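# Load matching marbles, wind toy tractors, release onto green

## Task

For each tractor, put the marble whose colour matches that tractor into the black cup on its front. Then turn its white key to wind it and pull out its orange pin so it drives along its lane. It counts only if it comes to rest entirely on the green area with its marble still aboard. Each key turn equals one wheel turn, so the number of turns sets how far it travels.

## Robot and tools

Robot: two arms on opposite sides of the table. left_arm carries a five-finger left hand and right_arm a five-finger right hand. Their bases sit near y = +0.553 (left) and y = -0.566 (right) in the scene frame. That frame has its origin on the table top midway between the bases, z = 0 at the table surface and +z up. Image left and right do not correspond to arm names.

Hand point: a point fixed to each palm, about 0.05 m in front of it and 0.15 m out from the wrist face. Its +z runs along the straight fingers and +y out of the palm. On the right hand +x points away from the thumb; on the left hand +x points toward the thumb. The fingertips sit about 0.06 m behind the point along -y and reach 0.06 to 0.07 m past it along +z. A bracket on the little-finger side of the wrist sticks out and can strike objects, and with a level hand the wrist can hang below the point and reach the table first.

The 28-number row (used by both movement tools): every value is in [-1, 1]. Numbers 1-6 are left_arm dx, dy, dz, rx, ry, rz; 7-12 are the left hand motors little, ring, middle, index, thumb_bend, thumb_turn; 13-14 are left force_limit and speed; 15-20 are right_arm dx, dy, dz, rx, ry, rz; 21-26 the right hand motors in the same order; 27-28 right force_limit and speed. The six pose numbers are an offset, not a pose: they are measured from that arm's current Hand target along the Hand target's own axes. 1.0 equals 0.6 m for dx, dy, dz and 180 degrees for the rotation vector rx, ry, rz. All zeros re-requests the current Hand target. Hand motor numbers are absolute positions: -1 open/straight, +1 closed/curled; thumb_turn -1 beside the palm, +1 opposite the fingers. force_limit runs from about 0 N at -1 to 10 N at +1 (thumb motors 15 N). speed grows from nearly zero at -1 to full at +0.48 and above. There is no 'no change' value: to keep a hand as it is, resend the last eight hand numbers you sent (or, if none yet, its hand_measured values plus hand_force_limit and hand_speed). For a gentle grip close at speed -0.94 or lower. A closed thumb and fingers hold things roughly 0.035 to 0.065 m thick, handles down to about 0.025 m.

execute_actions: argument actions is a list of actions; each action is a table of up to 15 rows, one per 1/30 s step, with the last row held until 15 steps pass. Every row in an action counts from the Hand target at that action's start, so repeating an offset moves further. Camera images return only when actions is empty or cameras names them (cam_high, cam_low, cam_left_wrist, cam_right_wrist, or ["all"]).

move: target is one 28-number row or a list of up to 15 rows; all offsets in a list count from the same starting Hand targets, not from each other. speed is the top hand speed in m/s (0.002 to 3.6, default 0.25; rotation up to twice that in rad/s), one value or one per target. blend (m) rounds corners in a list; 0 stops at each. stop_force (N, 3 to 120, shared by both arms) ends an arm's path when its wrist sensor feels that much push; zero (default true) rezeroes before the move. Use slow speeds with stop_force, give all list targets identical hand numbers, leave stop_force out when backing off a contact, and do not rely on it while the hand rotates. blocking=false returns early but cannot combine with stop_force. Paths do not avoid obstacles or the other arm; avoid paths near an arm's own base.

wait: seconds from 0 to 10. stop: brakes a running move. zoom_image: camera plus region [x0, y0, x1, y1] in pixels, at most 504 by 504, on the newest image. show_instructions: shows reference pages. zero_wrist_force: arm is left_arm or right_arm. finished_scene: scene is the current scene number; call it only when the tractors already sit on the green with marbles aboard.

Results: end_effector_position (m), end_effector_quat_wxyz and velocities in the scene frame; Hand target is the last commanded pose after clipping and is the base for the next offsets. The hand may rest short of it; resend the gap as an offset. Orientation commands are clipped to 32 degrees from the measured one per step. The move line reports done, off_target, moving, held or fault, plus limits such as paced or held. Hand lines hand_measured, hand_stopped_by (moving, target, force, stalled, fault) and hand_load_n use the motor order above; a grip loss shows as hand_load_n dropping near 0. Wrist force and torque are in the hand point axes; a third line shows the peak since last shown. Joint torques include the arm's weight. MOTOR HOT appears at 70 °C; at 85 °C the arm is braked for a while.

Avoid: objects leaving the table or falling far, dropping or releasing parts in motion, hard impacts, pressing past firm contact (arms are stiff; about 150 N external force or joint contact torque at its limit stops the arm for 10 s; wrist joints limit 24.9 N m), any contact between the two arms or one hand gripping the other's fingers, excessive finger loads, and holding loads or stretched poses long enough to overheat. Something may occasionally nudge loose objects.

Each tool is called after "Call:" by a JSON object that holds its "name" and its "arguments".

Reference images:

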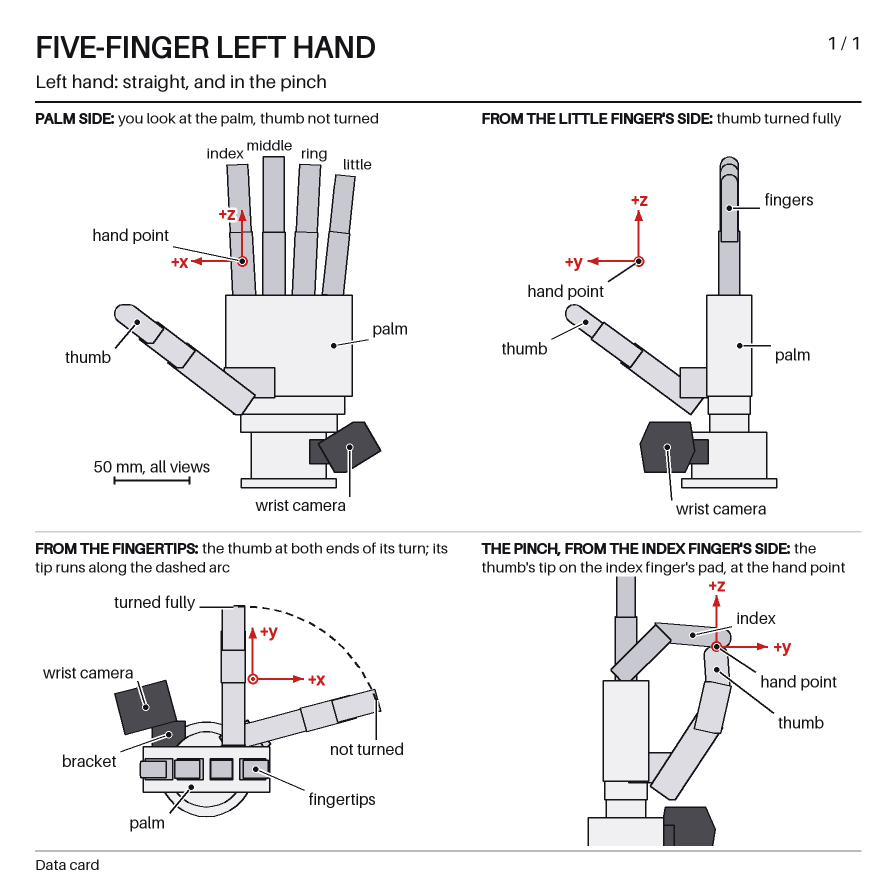

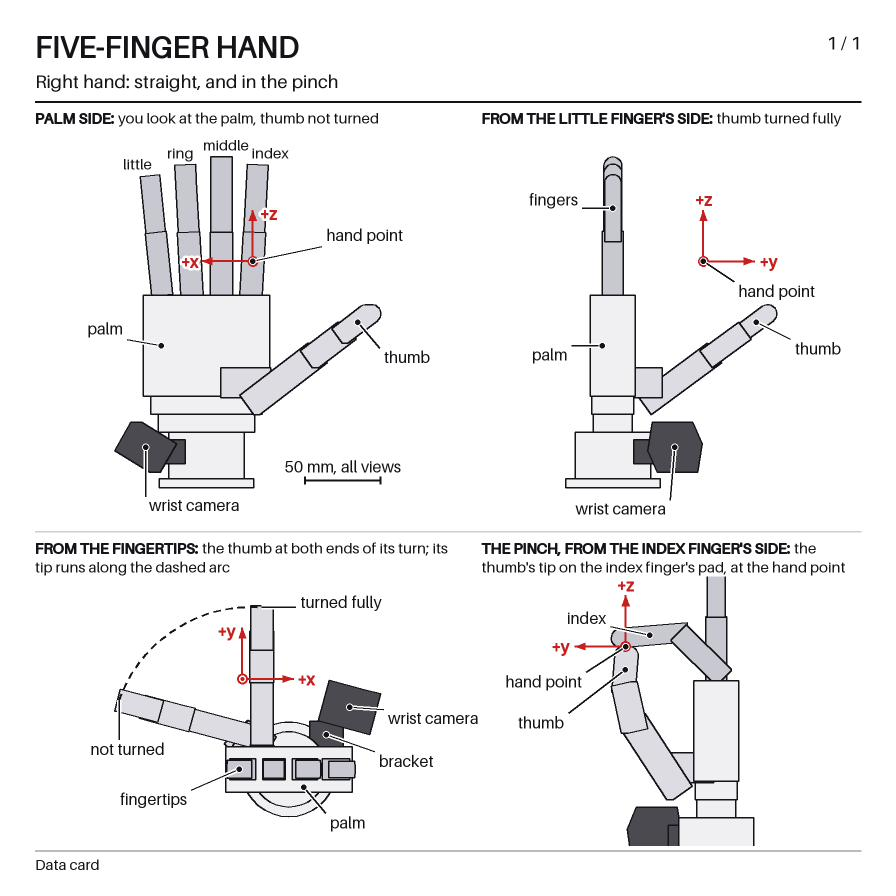

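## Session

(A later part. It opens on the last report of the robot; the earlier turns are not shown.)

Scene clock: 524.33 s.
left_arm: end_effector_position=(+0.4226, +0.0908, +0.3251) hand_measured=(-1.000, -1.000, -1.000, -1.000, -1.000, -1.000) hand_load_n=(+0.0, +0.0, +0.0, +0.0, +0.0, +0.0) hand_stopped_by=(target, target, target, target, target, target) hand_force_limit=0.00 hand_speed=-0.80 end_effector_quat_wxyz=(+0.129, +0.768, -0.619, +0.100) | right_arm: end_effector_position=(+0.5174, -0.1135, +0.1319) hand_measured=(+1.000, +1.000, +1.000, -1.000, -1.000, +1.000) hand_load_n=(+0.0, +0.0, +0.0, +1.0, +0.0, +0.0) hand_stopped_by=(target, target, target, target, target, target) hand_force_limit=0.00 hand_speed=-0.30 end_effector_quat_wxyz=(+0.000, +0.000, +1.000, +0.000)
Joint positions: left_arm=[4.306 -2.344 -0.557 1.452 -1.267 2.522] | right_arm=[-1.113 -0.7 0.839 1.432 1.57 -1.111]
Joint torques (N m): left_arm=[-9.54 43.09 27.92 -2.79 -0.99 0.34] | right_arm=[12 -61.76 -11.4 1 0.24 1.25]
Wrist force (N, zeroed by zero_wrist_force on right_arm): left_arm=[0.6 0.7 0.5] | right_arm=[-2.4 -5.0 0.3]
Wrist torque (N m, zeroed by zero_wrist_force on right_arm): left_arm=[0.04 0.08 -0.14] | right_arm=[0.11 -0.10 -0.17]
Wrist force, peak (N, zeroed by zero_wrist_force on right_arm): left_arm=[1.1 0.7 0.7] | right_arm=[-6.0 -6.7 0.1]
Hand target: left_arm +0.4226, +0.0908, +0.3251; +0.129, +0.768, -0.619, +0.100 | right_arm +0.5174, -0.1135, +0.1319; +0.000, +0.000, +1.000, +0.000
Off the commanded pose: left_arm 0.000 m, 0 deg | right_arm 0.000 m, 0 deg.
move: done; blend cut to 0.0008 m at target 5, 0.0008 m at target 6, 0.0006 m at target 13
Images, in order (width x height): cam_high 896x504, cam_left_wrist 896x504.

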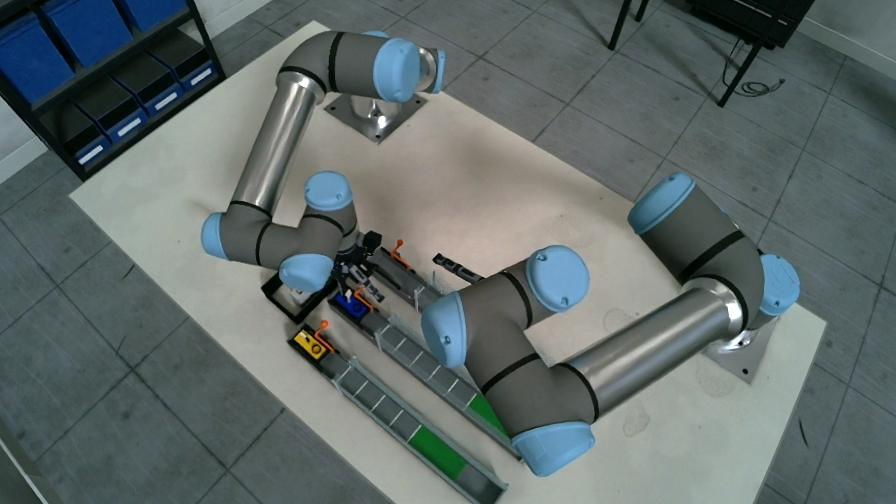

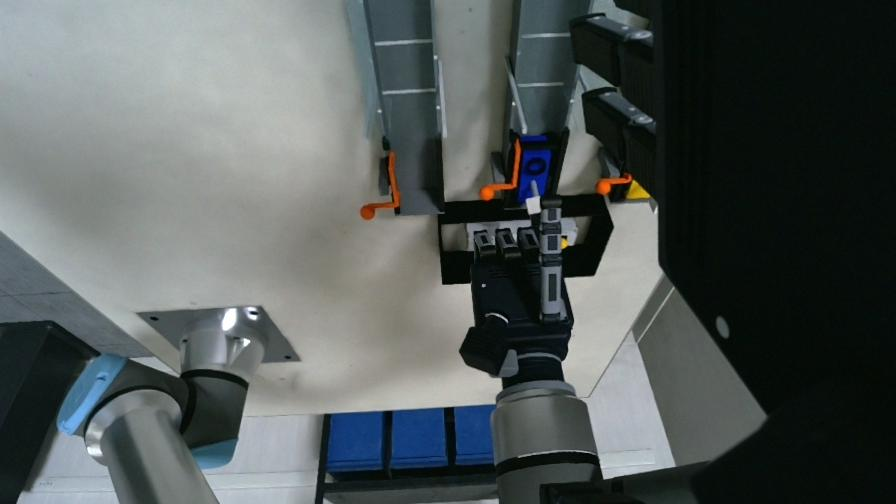

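Call:
{"name": "move", "arguments": {"target": [[0,0,0,0,0,0,-1,-1,-1,-1,-1,-1,0,-0.8,0,-0.0175,0,0,0,0,1,1,1,-1,-1,1,0,-0.3],[0,0,0,0,0,0,-1,-1,-1,-1,-1,-1,0,-0.8,0,-0.0175,-0.05,0,0,0,1,1,1,-1,-1,1,0,-0.3],[0,0,0,0,0,0,-1,-1,-1,-1,-1,-1,0,-0.8,-0.02683,0.03083,-0.05,0,0,0,1,1,1,-1,-1,1,0,-0.3],[0,0,0,0,0,0,-1,-1,-1,-1,-1,-1,0,-0.8,-0.02683,0.03083,0,0,0,0,1,1,1,-1,-1,1,0,-0.3]], "speed": 0.1, "blend": 0.003}}

Call:
{"name": "zero_wrist_force", "arguments": {"arm": "right_arm"}}

Call:
{"name": "move", "arguments": {"target": [[0,0,0,0,0,0,-1,-1,-1,-1,-1,-1,0,-0.8,0,-0.014,0,0,0,0,1,1,1,-1,-1,1,0,-0.3],[0,0,0,0,0,0,-1,-1,-1,-1,-1,-1,0,-0.8,0,-0.01783,0,0,0,0,1,1,1,-1,-1,1,0,-0.3],[0,0,0,0,0,0,-1,-1,-1,-1,-1,-1,0,-0.8,0.001,-0.0215,0,0,0,0,1,1,1,-1,-1,1,0,-0.3],[0,0,0,0,0,0,-1,-1,-1,-1,-1,-1,0,-0.8,0.003,-0.02467,0,0,0,0,1,1,1,-1,-1,1,0,-0.3],[0,0,0,0,0,0,-1,-1,-1,-1,-1,-1,0,-0.8,0.00567,-0.02733,0,0,0,0,1,1,1,-1,-1,1,0,-0.3],[0,0,0,0,0,0,-1,-1,-1,-1,-1,-1,0,-0.8,0.00783,-0.02867,0,0,0,0,1,1,1,-1,-1,1,0,-0.3],[0,0,0,0,0,0,-1,-1,-1,-1,-1,-1,0,-0.8,0.007,-0.03567,0,0,0,0,1,1,1,-1,-1,1,0,-0.3],[0,0,0,0,0,0,-1,-1,-1,-1,-1,-1,0,-0.8,0.0085,-0.0415,0,0,0,0,1,1,1,-1,-1,1,0,-0.3],[0,0,0,0,0,0,-1,-1,-1,-1,-1,-1,0,-0.8,0.0125,-0.0415,0,0,0,0,1,1,1,-1,-1,1,0,-0.3],[0,0,0,0,0,0,-1,-1,-1,-1,-1,-1,0,-0.8,0.01633,-0.03983,0,0,0,0,1,1,1,-1,-1,1,0,-0.3],[0,0,0,0,0,0,-1,-1,-1,-1,-1,-1,0,-0.8,0.02,-0.038,0,0,0,0,1,1,1,-1,-1,1,0,-0.3],[0,0,0,0,0,0,-1,-1,-1,-1,-1,-1,0,-0.8,0.02317,-0.03517,0,0,0,0,1,1,1,-1,-1,1,0,-0.3],[0,0,0,0,0,0,-1,-1,-1,-1,-1,-1,0,-0.8,0.02583,-0.0325,0,0,0,0,1,1,1,-1,-1,1,0,-0.3],[0,0,0,0,0,0,-1,-1,-1,-1,-1,-1,0,-0.8,0.02683,-0.03083,0,0,0,0,1,1,1,-1,-1,1,0,-0.3]], "speed": 0.022, "blend": 0.001, "stop_force": 10}}

Scene clock: 528.83 s.
left_arm: end_effector_position=(+0.4226, +0.0908, +0.3251) hand_measured=(-1.000, -1.000, -1.000, -1.000, -1.000, -1.000) hand_load_n=(+0.0, +0.0, +0.0, +0.0, +0.0, +0.0) hand_stopped_by=(target, target, target, target, target, target) hand_force_limit=0.00 hand_speed=-0.80 end_effector_quat_wxyz=(+0.129, +0.768, -0.619, +0.100) | right_arm: end_effector_position=(+0.5335, -0.0950, +0.1320) hand_measured=(+1.000, +1.000, +1.000, -1.000, -1.000, +1.000) hand_load_n=(+0.0, +0.0, +0.0, -1.0, -0.5, +0.0) hand_stopped_by=(target, target, target, target, target, target) hand_force_limit=0.00 hand_speed=-0.30 end_effector_quat_wxyz=(+0.000, +0.000, +1.000, +0.000)
Joint positions: left_arm=[4.306 -2.344 -0.557 1.452 -1.267 2.522] | right_arm=[-1.098 -0.616 0.683 1.505 1.57 -1.096]
Joint torques (N m): left_arm=[-9.31 43.49 27.83 -2.81 -1.07 0.28] | right_arm=[9.52 -38.8 -11.5 0.87 0.62 1.54]
Wrist force (N, zeroed by zero_wrist_force on right_arm): left_arm=[1.0 0.3 0.4] | right_arm=[0.0 0.1 -0.2]
Wrist torque (N m, zeroed by zero_wrist_force on right_arm): left_arm=[-0.01 0.00 -0.10] | right_arm=[0.03 0.02 -0.01]
Wrist force, peak (N, zeroed by zero_wrist_force on right_arm): left_arm=[1.1 0.5 0.6] | right_arm=[-2.7 -5.0 0.8]
Hand target: left_arm +0.4226, +0.0908, +0.3251; +0.129, +0.768, -0.619, +0.100 | right_arm +0.5335, -0.0950, +0.1319; +0.000, +0.000, +1.000, +0.000
Off the commanded pose: left_arm 0.000 m, 0 deg | right_arm 0.000 m, 0 deg.
move: done

Wrist force sensor zeroed.

Scene clock: 531.53 s.
left_arm: end_effector_position=(+0.4226, +0.0908, +0.3251) hand_measured=(-1.000, -1.000, -1.000, -1.000, -1.000, -1.000) hand_load_n=(+0.0, +0.0, +0.0, +0.0, +0.0, +0.0) hand_stopped_by=(target, target, target, target, target, target) hand_force_limit=0.00 hand_speed=-0.80 end_effector_quat_wxyz=(+0.129, +0.768, -0.619, +0.100) | right_arm: end_effector_position=(+0.5174, -0.1135, +0.1319) hand_measured=(+1.000, +1.000, +1.000, -1.000, -1.000, +1.000) hand_load_n=(+0.5, +0.0, +0.0, +0.5, +0.0, -0.5) hand_stopped_by=(target, target, target, target, target, target) hand_force_limit=0.00 hand_speed=-0.30 end_effector_quat_wxyz=(+0.000, +0.000, +1.000, +0.000)
Joint positions: left_arm=[4.306 -2.344 -0.557 1.452 -1.267 2.522] | right_arm=[-1.113 -0.7 0.839 1.432 1.57 -1.111]
Joint torques (N m): left_arm=[-9.08 43.64 27.06 -2.78 -0.93 0.21] | right_arm=[11.98 -63.42 -12.46 0.66 -0.03 1.42]
Wrist force (N, zeroed by zero_wrist_force on right_arm): left_arm=[0.6 0.6 0.5] | right_arm=[-2.5 -4.8 0.1]
Wrist torque (N m, zeroed by zero_wrist_force on right_arm): left_arm=[0.04 0.07 -0.13] | right_arm=[0.15 -0.10 -0.16]
Wrist force, peak (N, zeroed by zero_wrist_force on right_arm): left_arm=[1.1 0.4 0.4] | right_arm=[-6.5 -6.7 0.0]
Hand target: left_arm +0.4226, +0.0908, +0.3251; +0.129, +0.768, -0.619, +0.100 | right_arm +0.5174, -0.1135, +0.1319; +0.000, +0.000, +1.000, +0.000
Off the commanded pose: left_arm 0.000 m, 0 deg | right_arm 0.000 m, 0 deg.
move: done; blend cut to 0.0008 m at target 5, 0.0008 m at target 6, 0.0006 m at target 13

Now the partial cycle (rows 1–11), then back away and up.

Call:
{"name": "move", "arguments": {"target": [[0,0,0,0,0,0,-1,-1,-1,-1,-1,-1,0,-0.8,0,-0.0175,0,0,0,0,1,1,1,-1,-1,1,0,-0.3],[0,0,0,0,0,0,-1,-1,-1,-1,-1,-1,0,-0.8,0,-0.0175,-0.05,0,0,0,1,1,1,-1,-1,1,0,-0.3],[0,0,0,0,0,0,-1,-1,-1,-1,-1,-1,0,-0.8,-0.02683,0.03083,-0.05,0,0,0,1,1,1,-1,-1,1,0,-0.3],[0,0,0,0,0,0,-1,-1,-1,-1,-1,-1,0,-0.8,-0.02683,0.03083,0,0,0,0,1,1,1,-1,-1,1,0,-0.3]], "speed": 0.1, "blend": 0.003}}

Call:
{"name": "zero_wrist_force", "arguments": {"arm": "right_arm"}}

Call:
{"name": "move", "arguments": {"target": [[0,0,0,0,0,0,-1,-1,-1,-1,-1,-1,0,-0.8,0,-0.014,0,0,0,0,1,1,1,-1,-1,1,0,-0.3],[0,0,0,0,0,0,-1,-1,-1,-1,-1,-1,0,-0.8,0,-0.01783,0,0,0,0,1,1,1,-1,-1,1,0,-0.3],[0,0,0,0,0,0,-1,-1,-1,-1,-1,-1,0,-0.8,0.001,-0.0215,0,0,0,0,1,1,1,-1,-1,1,0,-0.3],[0,0,0,0,0,0,-1,-1,-1,-1,-1,-1,0,-0.8,0.003,-0.02467,0,0,0,0,1,1,1,-1,-1,1,0,-0.3],[0,0,0,0,0,0,-1,-1,-1,-1,-1,-1,0,-0.8,0.00567,-0.02733,0,0,0,0,1,1,1,-1,-1,1,0,-0.3],[0,0,0,0,0,0,-1,-1,-1,-1,-1,-1,0,-0.8,0.00783,-0.02867,0,0,0,0,1,1,1,-1,-1,1,0,-0.3],[0,0,0,0,0,0,-1,-1,-1,-1,-1,-1,0,-0.8,0.007,-0.03567,0,0,0,0,1,1,1,-1,-1,1,0,-0.3],[0,0,0,0,0,0,-1,-1,-1,-1,-1,-1,0,-0.8,0.0085,-0.0415,0,0,0,0,1,1,1,-1,-1,1,0,-0.3],[0,0,0,0,0,0,-1,-1,-1,-1,-1,-1,0,-0.8,0.0125,-0.0415,0,0,0,0,1,1,1,-1,-1,1,0,-0.3],[0,0,0,0,0,0,-1,-1,-1,-1,-1,-1,0,-0.8,0.01633,-0.03983,0,0,0,0,1,1,1,-1,-1,1,0,-0.3],[0,0,0,0,0,0,-1,-1,-1,-1,-1,-1,0,-0.8,0.02,-0.038,0,0,0,0,1,1,1,-1,-1,1,0,-0.3]], "speed": 0.022, "blend": 0.001, "stop_force": 10, "cameras": ["cam_high"]}}

Call:
{"name": "zoom_image", "arguments": {"camera": "cam_high", "region": [335, 270, 375, 310]}}

Scene clock: 534.13 s.
left_arm: end_effector_position=(+0.4226, +0.0908, +0.3251) hand_measured=(-1.000, -1.000, -1.000, -1.000, -1.000, -1.000) hand_load_n=(+0.0, +0.0, +0.0, +0.0, +0.0, +0.0) hand_stopped_by=(target, target, target, target, target, target) hand_force_limit=0.00 hand_speed=-0.80 end_effector_quat_wxyz=(+0.129, +0.768, -0.619, +0.100) | right_arm: end_effector_position=(+0.5335, -0.0950, +0.1320) hand_measured=(+1.000, +1.000, +1.000, -1.000, -1.000, +1.000) hand_load_n=(+0.0, +0.0, +0.0, -0.5, +0.0, +0.0) hand_stopped_by=(target, target, target, target, target, target) hand_force_limit=0.00 hand_speed=-0.30 end_effector_quat_wxyz=(+0.000, +0.000, +1.000, +0.000)
Joint positions: left_arm=[4.306 -2.344 -0.557 1.452 -1.267 2.522] | right_arm=[-1.098 -0.616 0.683 1.505 1.57 -1.096]
Joint torques (N m): left_arm=[-9.36 43.75 27.42 -2.74 -1 0.18] | right_arm=[7.91 -38.11 -13.13 0.85 0.72 1.68]
Wrist force (N, zeroed by zero_wrist_force on right_arm): left_arm=[0.8 0.5 0.5] | right_arm=[0.2 -0.2 0.2]
Wrist torque (N m, zeroed by zero_wrist_force on right_arm): left_arm=[0.02 0.03 -0.12] | right_arm=[-0.06 -0.03 0.01]
Wrist force, peak (N, zeroed by zero_wrist_force on right_arm): left_arm=[1.0 0.4 0.7] | right_arm=[-2.5 -5.2 0.1]
Hand target: left_arm +0.4226, +0.0908, +0.3251; +0.129, +0.768, -0.619, +0.100 | right_arm +0.5335, -0.0950, +0.1319; +0.000, +0.000, +1.000, +0.000
Off the commanded pose: left_arm 0.000 m, 0 deg | right_arm 0.000 m, 0 deg.
move: done

Wrist force sensor zeroed.

Scene clock: 536.57 s.
left_arm: end_effector_position=(+0.4226, +0.0908, +0.3251) hand_measured=(-1.000, -1.000, -1.000, -1.000, -1.000, -1.000) hand_load_n=(+0.0, +0.0, +0.0, +0.0, +0.0, +0.0) hand_stopped_by=(target, target, target, target, target, target) hand_force_limit=0.00 hand_speed=-0.80 end_effector_quat_wxyz=(+0.129, +0.768, -0.619, +0.100) | right_arm: end_effector_position=(+0.5215, -0.1178, +0.1319) hand_measured=(+1.000, +1.000, +1.000, -1.000, -1.000, +1.000) hand_load_n=(+0.0, +0.0, +0.0, +1.0, +0.0, +0.0) hand_stopped_by=(target, target, target, target, target, target) hand_force_limit=0.00 hand_speed=-0.30 end_effector_quat_wxyz=(+0.000, +0.000, +1.000, +0.000)
Joint positions: left_arm=[4.306 -2.344 -0.557 1.452 -1.267 2.522] | right_arm=[-1.122 -0.698 0.836 1.434 1.57 -1.12]
Joint torques (N m): left_arm=[-8.19 43.47 26.89 -2.72 -0.87 0.03] | right_arm=[13.21 -62.19 -10.17 1.7 -3.98 1.45]
Wrist force (N, zeroed by zero_wrist_force on right_arm): left_arm=[0.7 0.5 0.3] | right_arm=[-5.0 -5.6 0.6]
Wrist torque (N m, zeroed by zero_wrist_force on right_arm): left_arm=[0.03 0.04 -0.13] | right_arm=[0.16 -0.18 -0.31]
Wrist force, peak (N, zeroed by zero_wrist_force on right_arm): left_arm=[1.0 0.6 0.7] | right_arm=[-6.7 -6.0 -0.4]
Hand target: left_arm +0.4226, +0.0908, +0.3251; +0.129, +0.768, -0.619, +0.100 | right_arm +0.5215, -0.1178, +0.1319; +0.000, +0.000, +1.000, +0.000
Off the commanded pose: left_arm 0.000 m, 0 deg | right_arm 0.000 m, 0 deg.
move: done; blend cut to 0.0008 m at target 5, 0.0008 m at target 6
Images, in order (width x height): cam_high 896x504.

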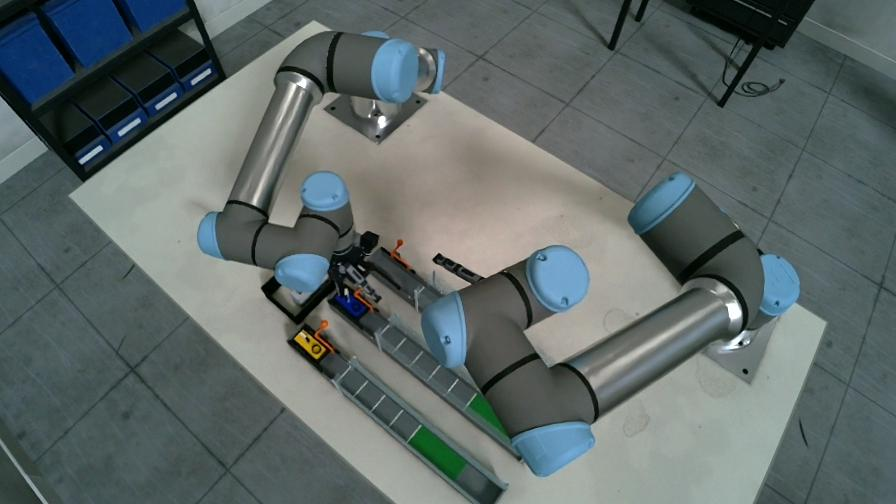

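Scaled by 12.600.

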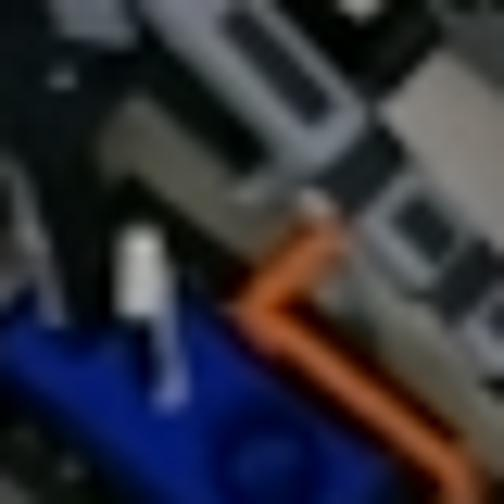

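Call:
{"name": "move", "arguments": {"target": [[0,0,0,0,0,0,-1,-1,-1,-1,-1,-1,0,-0.8,-0.01,-0.015,0,0,0,0,1,1,1,-1,-1,1,0,-0.3],[0,0,0,0,0,0,-1,-1,-1,-1,-1,-1,0,-0.8,-0.01,-0.015,-0.15,0,0,0,1,1,1,-1,-1,1,0,-0.3]], "speed": 0.1, "blend": 0.003, "cameras": ["cam_high","cam_left_wrist"]}}

Call:
{"name": "zoom_image", "arguments": {"camera": "cam_high", "region": [285, 300, 355, 370]}}

Call:
{"name": "zoom_image", "arguments": {"camera": "cam_left_wrist", "region": [580, 140, 680, 220]}}

Call:
{"name": "zoom_image", "arguments": {"camera": "cam_left_wrist", "region": [480, 110, 590, 220]}}

Scene clock: 544.47 s.
left_arm: end_effector_position=(+0.4226, +0.0908, +0.3251) hand_measured=(-1.000, -1.000, -1.000, -1.000, -1.000, -1.000) hand_load_n=(+0.0, +0.5, +0.0, +0.0, -0.5, +0.0) hand_stopped_by=(target, target, target, target, target, target) hand_force_limit=0.00 hand_speed=-0.80 end_effector_quat_wxyz=(+0.129, +0.768, -0.619, +0.100) | right_arm: end_effector_position=(+0.5276, -0.1269, +0.2219) hand_measured=(+1.000, +1.000, +1.000, -1.000, -1.000, +1.000) hand_load_n=(+0.0, +0.0, +0.0, +0.0, -0.5, +0.0) hand_stopped_by=(target, target, target, target, target, target) hand_force_limit=0.00 hand_speed=-0.30 end_effector_quat_wxyz=(+0.000, +0.000, +1.000, +0.000)
Joint positions: left_arm=[4.306 -2.344 -0.557 1.452 -1.267 2.522] | right_arm=[-1.14 -0.71 0.626 1.654 1.57 -1.138]
Joint torques (N m): left_arm=[-8.12 43.62 27.16 -2.66 -0.88 0.02] | right_arm=[6.37 -36.48 -24.32 3.33 1.74 -1.21]
Wrist force (N, zeroed by zero_wrist_force on right_arm): left_arm=[0.7 0.4 0.5] | right_arm=[-0.2 -0.5 0.0]
Wrist torque (N m, zeroed by zero_wrist_force on right_arm): left_arm=[0.00 0.05 -0.12] | right_arm=[0.06 0.02 0.11]
Wrist force, peak (N, zeroed by zero_wrist_force on right_arm): left_arm=[1.1 0.5 0.7] | right_arm=[-5.2 -5.7 0.3]
Hand target: left_arm +0.4226, +0.0908, +0.3251; +0.129, +0.768, -0.619, +0.100 | right_arm +0.5276, -0.1269, +0.2219; +0.000, +0.000, +1.000, +0.000
Off the commanded pose: left_arm 0.000 m, 0 deg | right_arm 0.000 m, 0 deg.
move: done
Images, in order (width x height): cam_high 896x504, cam_left_wrist 896x504.

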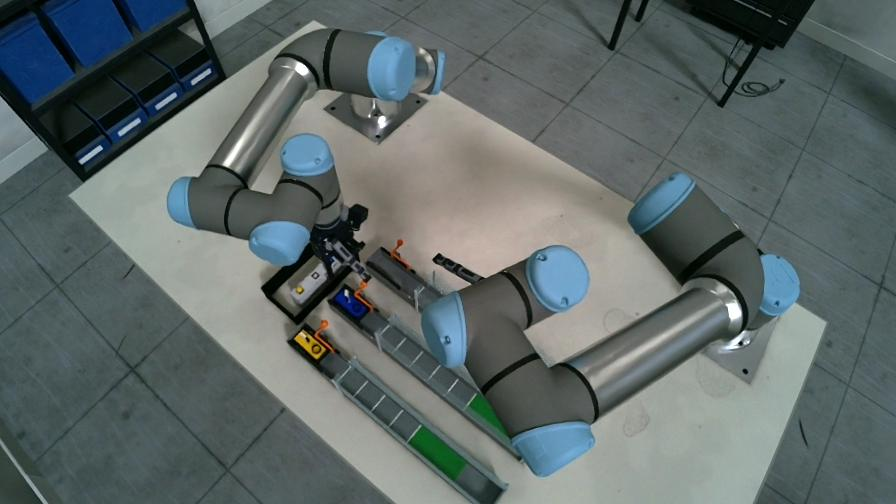

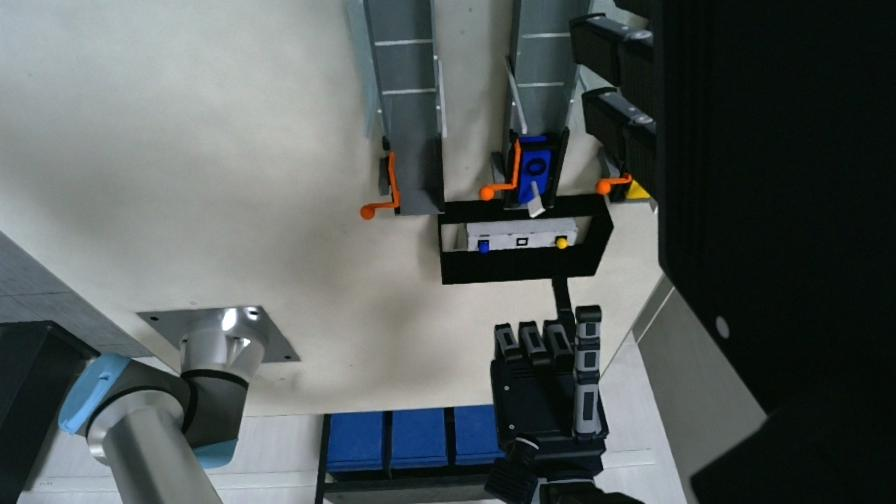

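Scaled by 7.200.

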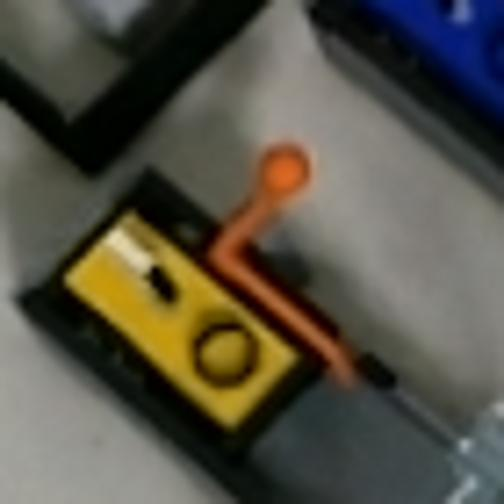

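Scaled by 5.040.

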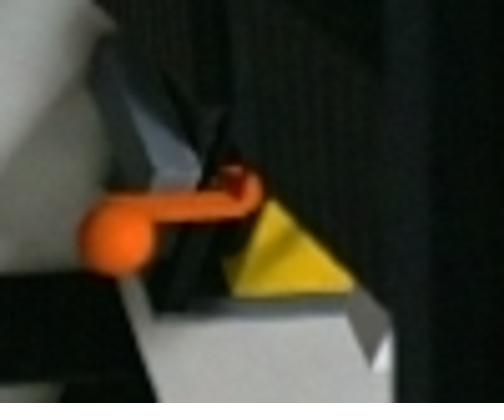

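Scaled by 4.582.

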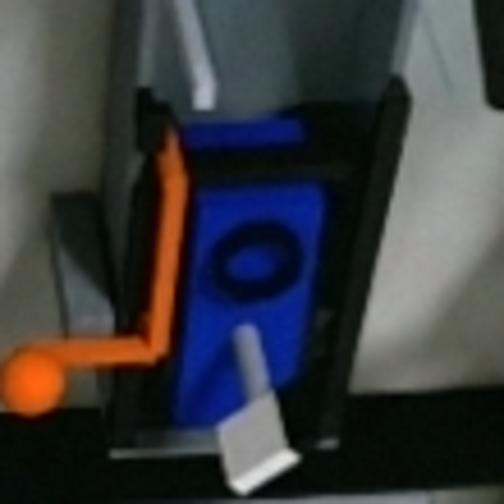

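Call:
{"name": "move", "arguments": {"target": [0.032,-0.1465,-0.0009,0,0,0,-1,-1,-1,-1,-1,-1,0,-0.8,-0.1298,0.0507,0,0,-0.1111,0,1,1,1,-1,-1,1,0,-0.3], "speed": 0.1, "cameras": ["cam_high","cam_left_wrist"]}}

Call:
{"name": "zoom_image", "arguments": {"camera": "cam_left_wrist", "region": [510, 120, 630, 220]}}

Call:
{"name": "zoom_image", "arguments": {"camera": "cam_high", "region": [285, 300, 355, 370]}}

Scene clock: 547.60 s.
left_arm: end_effector_position=(+0.5112, +0.0915, +0.3244) hand_measured=(-1.000, -1.000, -1.000, -1.000, -1.000, -1.000) hand_load_n=(+0.0, +0.0, +0.0, +0.0, +0.0, +0.0) hand_stopped_by=(target, target, target, target, target, target) hand_force_limit=0.00 hand_speed=-0.80 end_effector_quat_wxyz=(+0.139, +0.778, -0.589, +0.168) | right_arm: end_effector_position=(+0.6054, -0.0965, +0.2219) hand_measured=(+1.000, +1.000, +1.000, -1.000, -1.000, +1.000) hand_load_n=(+0.0, +0.0, +0.0, +0.0, +0.0, +0.0) hand_stopped_by=(target, target, target, target, target, target) hand_force_limit=0.00 hand_speed=-0.30 end_effector_quat_wxyz=(+0.173, +0.000, +0.985, +0.000)
Joint positions: left_arm=[4.382 -2.617 -0.035 1.319 -1.198 2.51] | right_arm=[-1.092 -0.665 0.532 1.393 1.729 -1.114]
Joint torques (N m): left_arm=[13.45 63.25 29.02 -0.42 2.44 -1.42] | right_arm=[8.77 -37.92 -27.5 0.68 1.75 -1.11]
Wrist force (N, zeroed by zero_wrist_force on right_arm): left_arm=[1.2 0.0 0.8] | right_arm=[1.1 -0.6 -0.3]
Wrist torque (N m, zeroed by zero_wrist_force on right_arm): left_arm=[-0.06 0.03 0.10] | right_arm=[0.05 -0.02 0.09]
Wrist force, peak (N, zeroed by zero_wrist_force on right_arm): left_arm=[0.9 1.2 0.4] | right_arm=[1.1 -0.8 -0.3]
Hand target: left_arm +0.5125, +0.0908, +0.3252; +0.129, +0.768, -0.619, +0.100 | right_arm +0.6055, -0.0964, +0.2219; +0.173, +0.000, +0.985, +0.000
Off the commanded pose: left_arm 0.002 m, 9 deg | right_arm 0.000 m, 0 deg.
elbow stopped short (left arm): the move would have taken joint 3 (elbow) straighter than the controller allows.
move: off_target (left_arm)
Images, in order (width x height): cam_high 896x504, cam_left_wrist 896x504.

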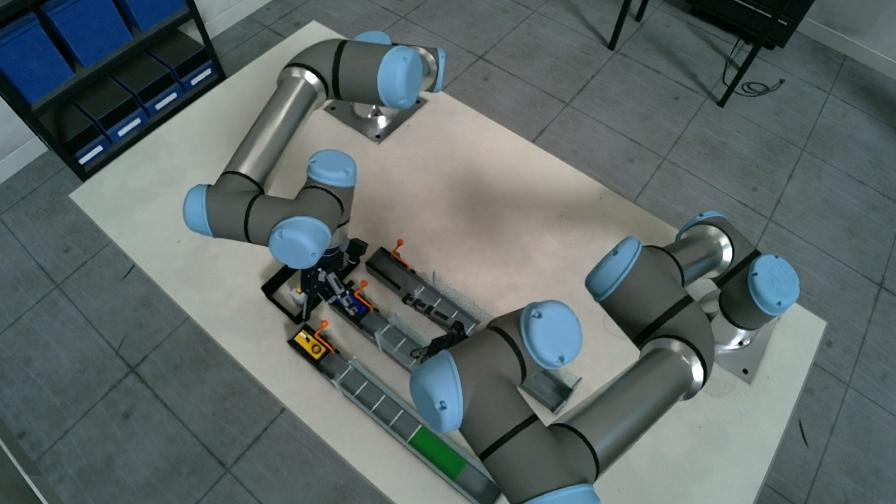

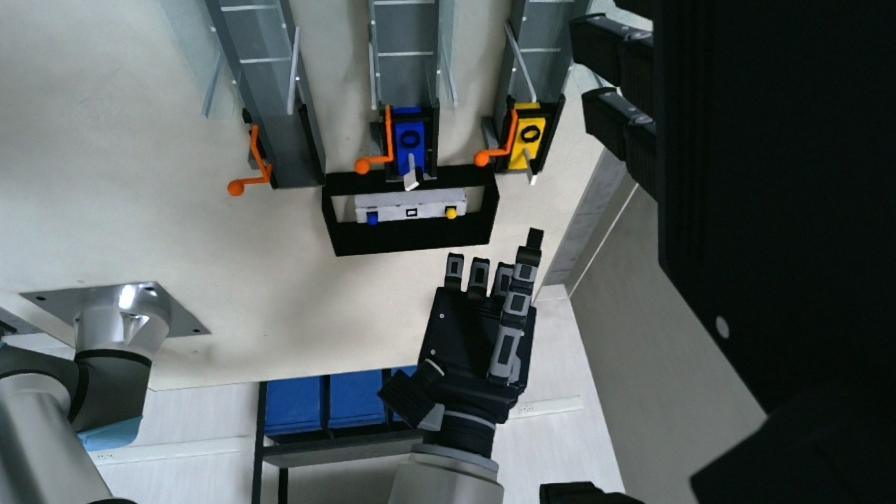

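Scaled by 4.200.

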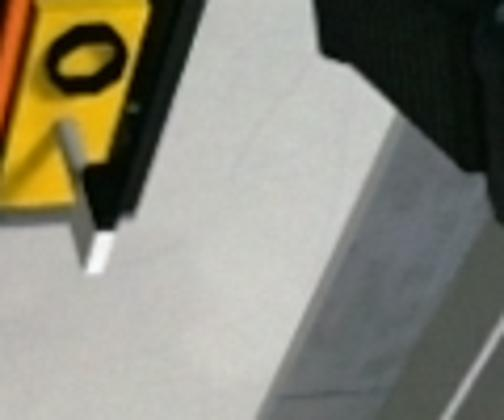

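Scaled by 7.200.

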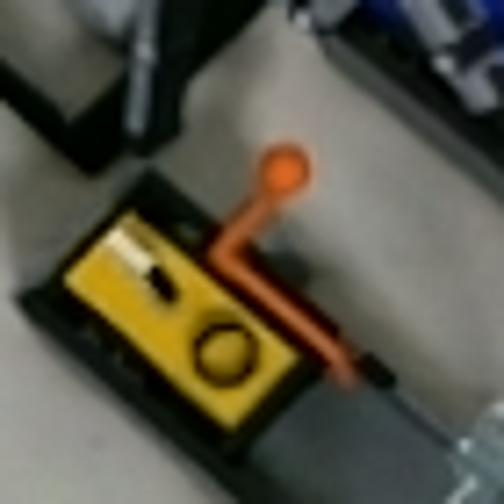

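Call:
{"name": "move", "arguments": {"target": [-0.0089,0.0407,0.0003,0,0,0,-1,-1,-1,-1,-1,-1,0,-0.8,0.0524,0,0.144,0,0,0,1,1,1,-1,-1,1,0,-0.3], "speed": 0.06, "stop_force": 5, "cameras": ["cam_high","cam_left_wrist"]}}

Call:
{"name": "zoom_image", "arguments": {"camera": "cam_left_wrist", "region": [490, 100, 610, 200]}}

Call:
{"name": "zoom_image", "arguments": {"camera": "cam_high", "region": [290, 310, 340, 360]}}

Scene clock: 550.93 s.
left_arm: end_effector_position=(+0.4864, +0.0915, +0.3244) hand_measured=(-1.000, -1.000, -1.000, -1.000, -1.000, -1.000) hand_load_n=(+0.0, +0.0, +0.0, +0.0, +0.0, +0.0) hand_stopped_by=(target, target, target, target, target, target) hand_force_limit=0.00 hand_speed=-0.80 end_effector_quat_wxyz=(+0.134, +0.773, -0.606, +0.130) | right_arm: end_effector_position=(+0.6054, -0.0964, +0.1300) hand_measured=(+1.000, +1.000, +1.000, -1.000, -1.000, +1.000) hand_load_n=(+0.0, +0.0, +0.0, +0.0, +0.0, +0.0) hand_stopped_by=(target, target, target, target, target, target) hand_force_limit=0.00 hand_speed=-0.30 end_effector_quat_wxyz=(+0.173, +0.000, +0.985, +0.000)
Joint positions: left_arm=[4.357 -2.618 -0.035 1.249 -1.232 2.535] | right_arm=[-1.091 -0.67 0.776 1.153 1.729 -1.114]
Joint torques (N m): left_arm=[-11.74 46.88 28.08 -3.39 -1.66 1.39] | right_arm=[2.48 -37.57 -11.46 0.14 -1.65 -0.91]
Wrist force (N, zeroed by zero_wrist_force on right_arm): left_arm=[0.9 0.5 0.9] | right_arm=[1.2 -0.7 -0.5]
Wrist torque (N m, zeroed by zero_wrist_force on right_arm): left_arm=[0.02 0.05 -0.13] | right_arm=[0.05 -0.04 0.10]
Wrist force, peak (N, zeroed by zero_wrist_force on right_arm): left_arm=[1.2 0.5 0.9] | right_arm=[1.6 -0.8 -0.1]
Hand target: left_arm +0.4876, +0.0908, +0.3251; +0.129, +0.768, -0.619, +0.100 | right_arm +0.6054, -0.0964, +0.1300; +0.173, +0.000, +0.985, +0.000
Off the commanded pose: left_arm 0.002 m, 4 deg | right_arm 0.000 m, 0 deg.
elbow stopped short (left arm): the move would have taken joint 3 (elbow) straighter than the controller allows.
move: off_target (left_arm)
Images, in order (width x height): cam_high 896x504, cam_left_wrist 896x504.

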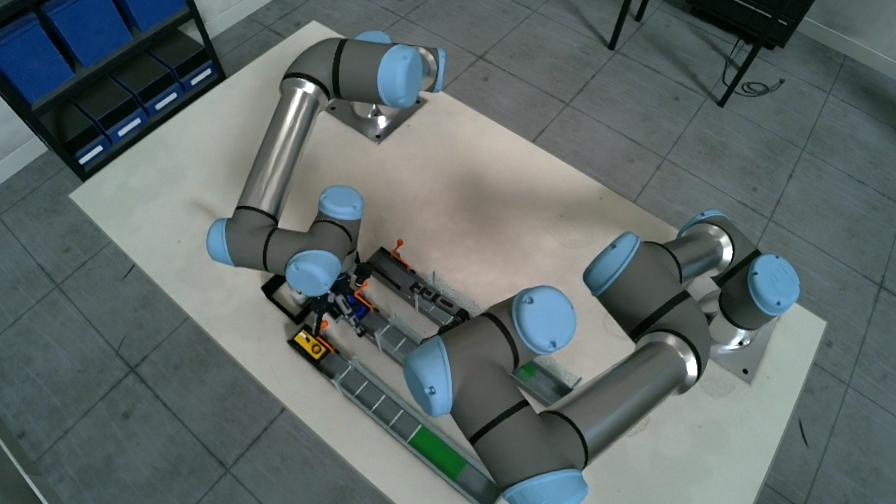

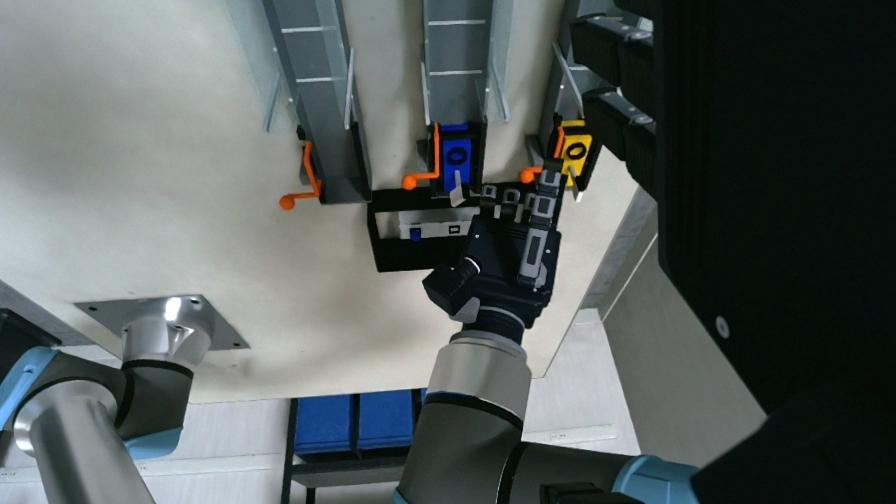

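Scaled by 4.200.

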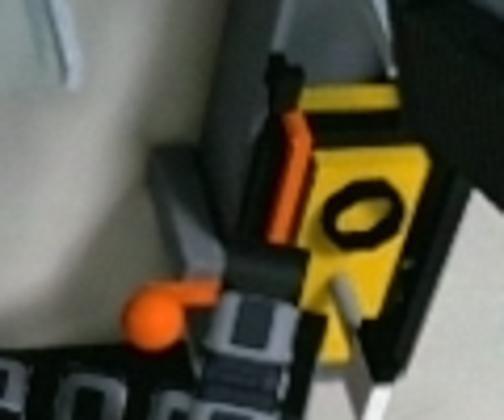

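Scaled by 10.080.

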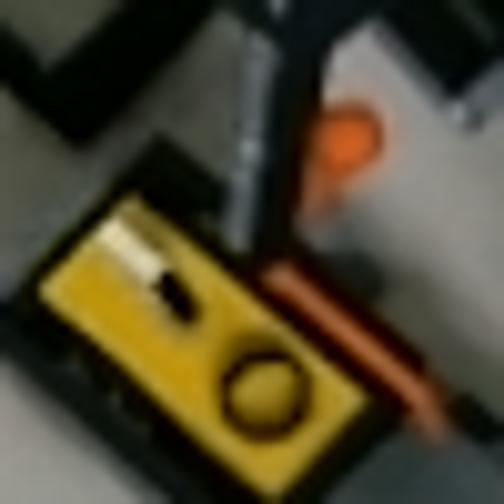

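Call:
{"name": "zero_wrist_force", "arguments": {"arm": "right_arm"}}

Call:
{"name": "move", "arguments": {"target": [[0,0,0,0,0,0,-1,-1,-1,-1,-1,-1,0,-0.8,-0.0078,-0.00167,0.00285,0,0,0,1,1,1,-1,-1,1,0,-0.3],[0,0,0,0,0,0,-1,-1,-1,-1,-1,-1,0,-0.8,-0.02507,-0.00167,0.00912,0,0,0,1,1,1,-1,-1,1,0,-0.3]], "speed": 0.007, "stop_force": 3, "cameras": ["cam_high","cam_left_wrist"]}}

Call:
{"name": "zoom_image", "arguments": {"camera": "cam_left_wrist", "region": [510, 120, 600, 195]}}

Call:
{"name": "zoom_image", "arguments": {"camera": "cam_high", "region": [290, 310, 340, 360]}}

Wrist force sensor zeroed.

Scene clock: 554.43 s.
left_arm: end_effector_position=(+0.4864, +0.0915, +0.3244) hand_measured=(-1.000, -1.000, -1.000, -1.000, -1.000, -1.000) hand_load_n=(+0.0, +0.0, +0.0, +0.0, +0.0, +0.0) hand_stopped_by=(target, target, target, target, target, target) hand_force_limit=0.00 hand_speed=-0.80 end_effector_quat_wxyz=(+0.134, +0.773, -0.606, +0.130) | right_arm: end_effector_position=(+0.6165, -0.0974, +0.1299) hand_measured=(+1.000, +1.000, +1.000, -1.000, -1.000, +1.000) hand_load_n=(+0.0, +0.0, +0.0, -0.5, +0.0, +0.0) hand_stopped_by=(target, target, target, target, target, target) hand_force_limit=0.00 hand_speed=-0.30 end_effector_quat_wxyz=(+0.173, +0.000, +0.985, +0.000)
Joint positions: left_arm=[4.357 -2.618 -0.035 1.249 -1.232 2.535] | right_arm=[-1.101 -0.643 0.724 1.176 1.726 -1.123]
Joint torques (N m): left_arm=[-11.56 47.05 27.57 -3.41 -1.01 1.41] | right_arm=[8.15 -65.05 -12.49 -0.51 2.47 1.52]
Wrist force (N, zeroed by zero_wrist_force on right_arm): left_arm=[1.0 0.4 0.6] | right_arm=[2.5 0.2 -0.3]
Wrist torque (N m, zeroed by zero_wrist_force on right_arm): left_arm=[0.01 0.03 -0.12] | right_arm=[-0.02 0.16 0.21]
Wrist force, peak (N, zeroed by zero_wrist_force on right_arm): left_arm=[1.1 0.6 0.8] | right_arm=[3.1 0.1 -2.4]
Hand target: left_arm +0.4876, +0.0908, +0.3251; +0.129, +0.768, -0.619, +0.100 | right_arm +0.6165, -0.0974, +0.1299; +0.173, +0.000, +0.985, +0.000 (not the last commanded pose)
Off the commanded pose: left_arm 0.002 m, 4 deg | right_arm 0.005 m, 0 deg.
elbow stopped short (left arm): the move would have taken joint 3 (elbow) straighter than the controller allows.
move: contact (right_arm), off_target (left_arm); path passed 1 of 2 targets
Images, in order (width x height): cam_high 896x504, cam_left_wrist 896x504.

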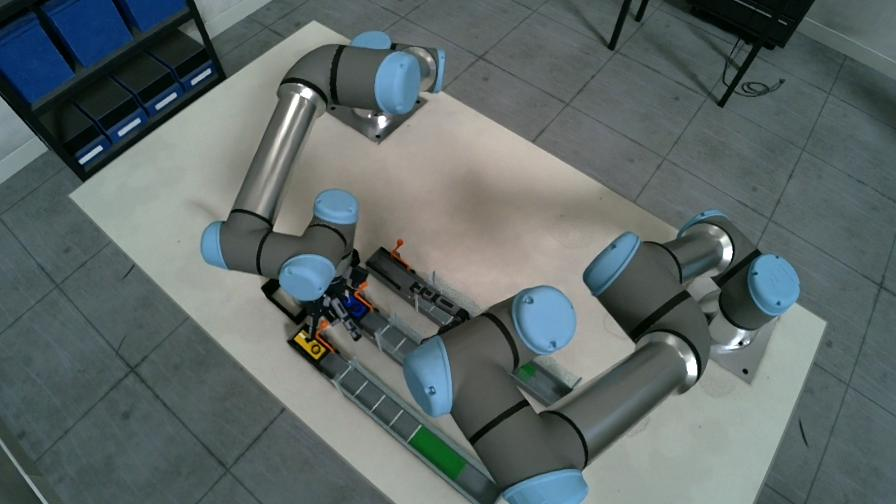

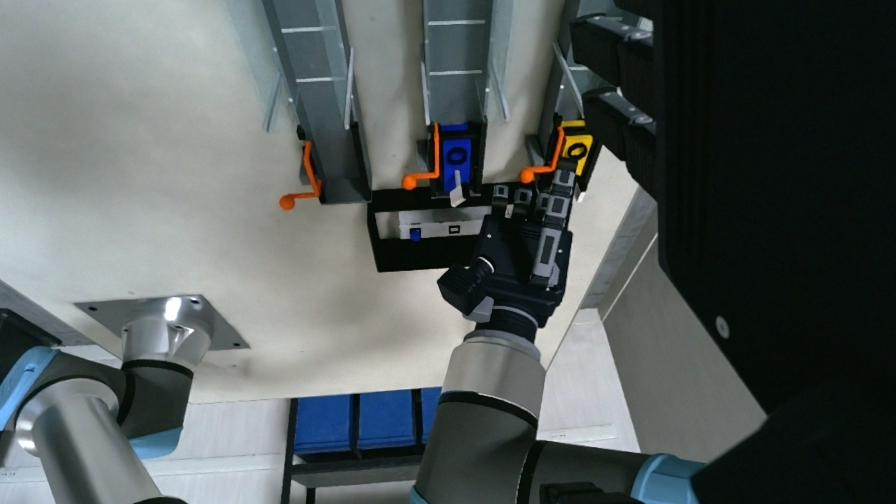

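Scaled by 5.600.

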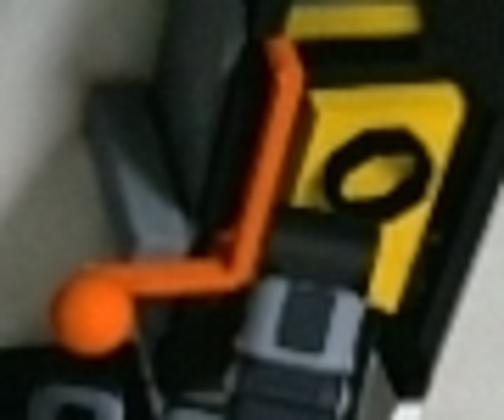

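Scaled by 10.080.

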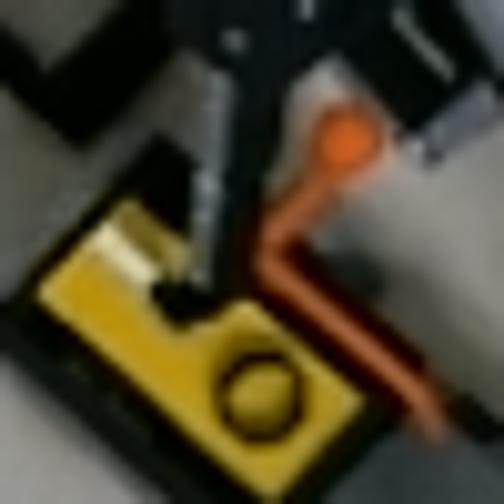

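Call:
{"name": "move", "arguments": {"target": [[0,0,0,0,0,0,-1,-1,-1,-1,-1,-1,0,-0.8,-0.0036,0.00233,0.00131,0,0,0,1,1,1,-1,-1,1,0,-0.3],[0,0,0,0,0,0,-1,-1,-1,-1,-1,-1,0,-0.8,-0.00823,0.00167,0.00299,0,0,0,1,1,1,-1,-1,1,0,-0.3],[0,0,0,0,0,0,-1,-1,-1,-1,-1,-1,0,-0.8,-0.01238,-0.00067,0.0045,0,0,0,1,1,1,-1,-1,1,0,-0.3],[0,0,0,0,0,0,-1,-1,-1,-1,-1,-1,0,-0.8,-0.01504,-0.0035,0.00547,0,0,0,1,1,1,-1,-1,1,0,-0.3],[0,0,0,0,0,0,-1,-1,-1,-1,-1,-1,0,-0.8,-0.01582,-0.00483,0.00576,0,0,0,1,1,1,-1,-1,1,0,-0.3]], "speed": 0.015, "stop_force": 9, "cameras": ["cam_high","cam_left_wrist"]}}

Call:
{"name": "zoom_image", "arguments": {"camera": "cam_high", "region": [290, 310, 340, 360]}}

Call:
{"name": "zoom_image", "arguments": {"camera": "cam_left_wrist", "region": [510, 120, 600, 195]}}

Scene clock: 557.23 s.
left_arm: end_effector_position=(+0.4864, +0.0915, +0.3244) hand_measured=(-1.000, -1.000, -1.000, -1.000, -1.000, -1.000) hand_load_n=(+0.0, +0.0, +0.0, +0.5, +0.0, +0.0) hand_stopped_by=(target, target, target, target, target, target) hand_force_limit=0.00 hand_speed=-0.80 end_effector_quat_wxyz=(+0.134, +0.773, -0.606, +0.130) | right_arm: end_effector_position=(+0.6266, -0.1003, +0.1299) hand_measured=(+1.000, +1.000, +1.000, -1.000, -1.000, +1.000) hand_load_n=(+0.0, +0.5, +0.0, -8.5, +0.0, +0.0) hand_stopped_by=(target, target, target, target, target, target) hand_force_limit=0.00 hand_speed=-0.30 end_effector_quat_wxyz=(+0.173, +0.000, +0.985, +0.000)
Joint positions: left_arm=[4.357 -2.618 -0.035 1.249 -1.232 2.535] | right_arm=[-1.112 -0.62 0.682 1.194 1.723 -1.134]
Joint torques (N m): left_arm=[-11.83 47.01 27.56 -3.32 -0.56 1.41] | right_arm=[-13.2 -37.94 -27.41 0.13 0.23 -1.28]
Wrist force (N, zeroed by zero_wrist_force on right_arm): left_arm=[0.7 0.2 0.5] | right_arm=[2.4 5.4 -0.9]
Wrist torque (N m, zeroed by zero_wrist_force on right_arm): left_arm=[-0.01 0.06 -0.12] | right_arm=[-0.20 0.15 0.19]
Wrist force, peak (N, zeroed by zero_wrist_force on right_arm): left_arm=[1.0 0.7 0.7] | right_arm=[4.8 4.4 -1.7]
Hand target: left_arm +0.4876, +0.0908, +0.3251; +0.129, +0.768, -0.619, +0.100 | right_arm +0.6266, -0.1003, +0.1299; +0.173, +0.000, +0.985, +0.000
Off the commanded pose: left_arm 0.002 m, 4 deg | right_arm 0.000 m, 0 deg.
elbow stopped short (left arm): the move would have taken joint 3 (elbow) straighter than the controller allows.
move: off_target (left_arm)
Images, in order (width x height): cam_high 896x504, cam_left_wrist 896x504.

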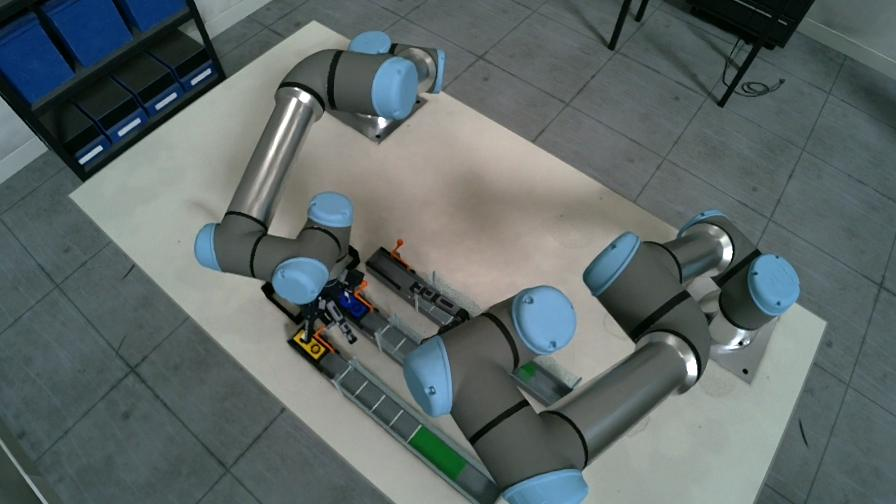

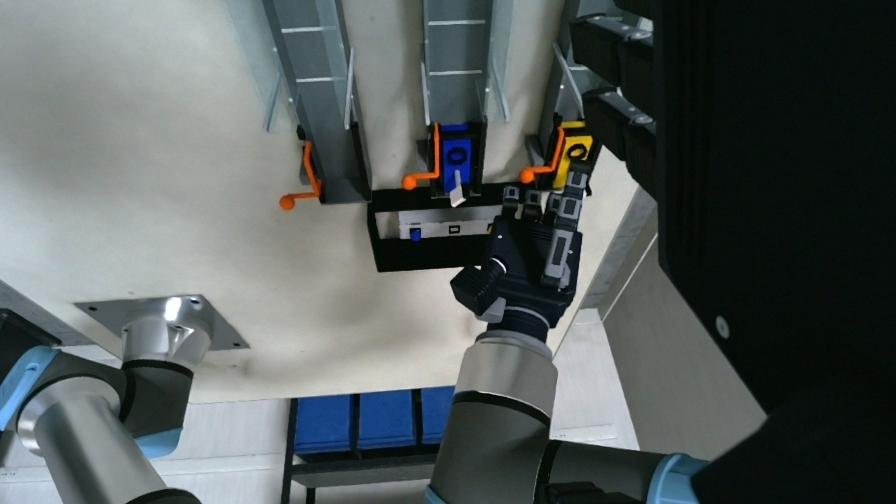

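Scaled by 10.080.

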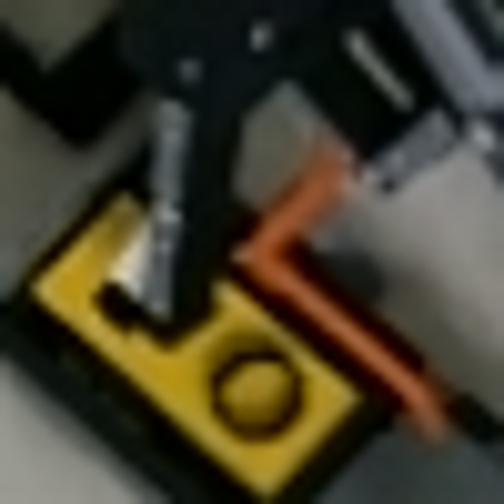

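Scaled by 5.600.

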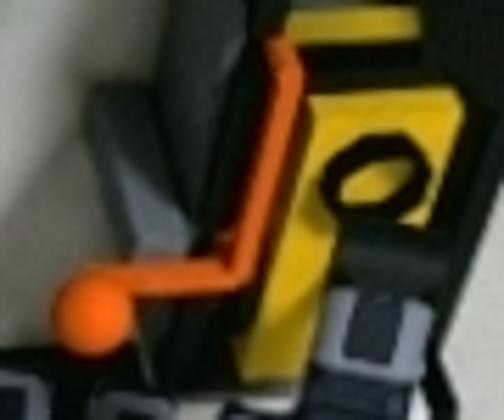

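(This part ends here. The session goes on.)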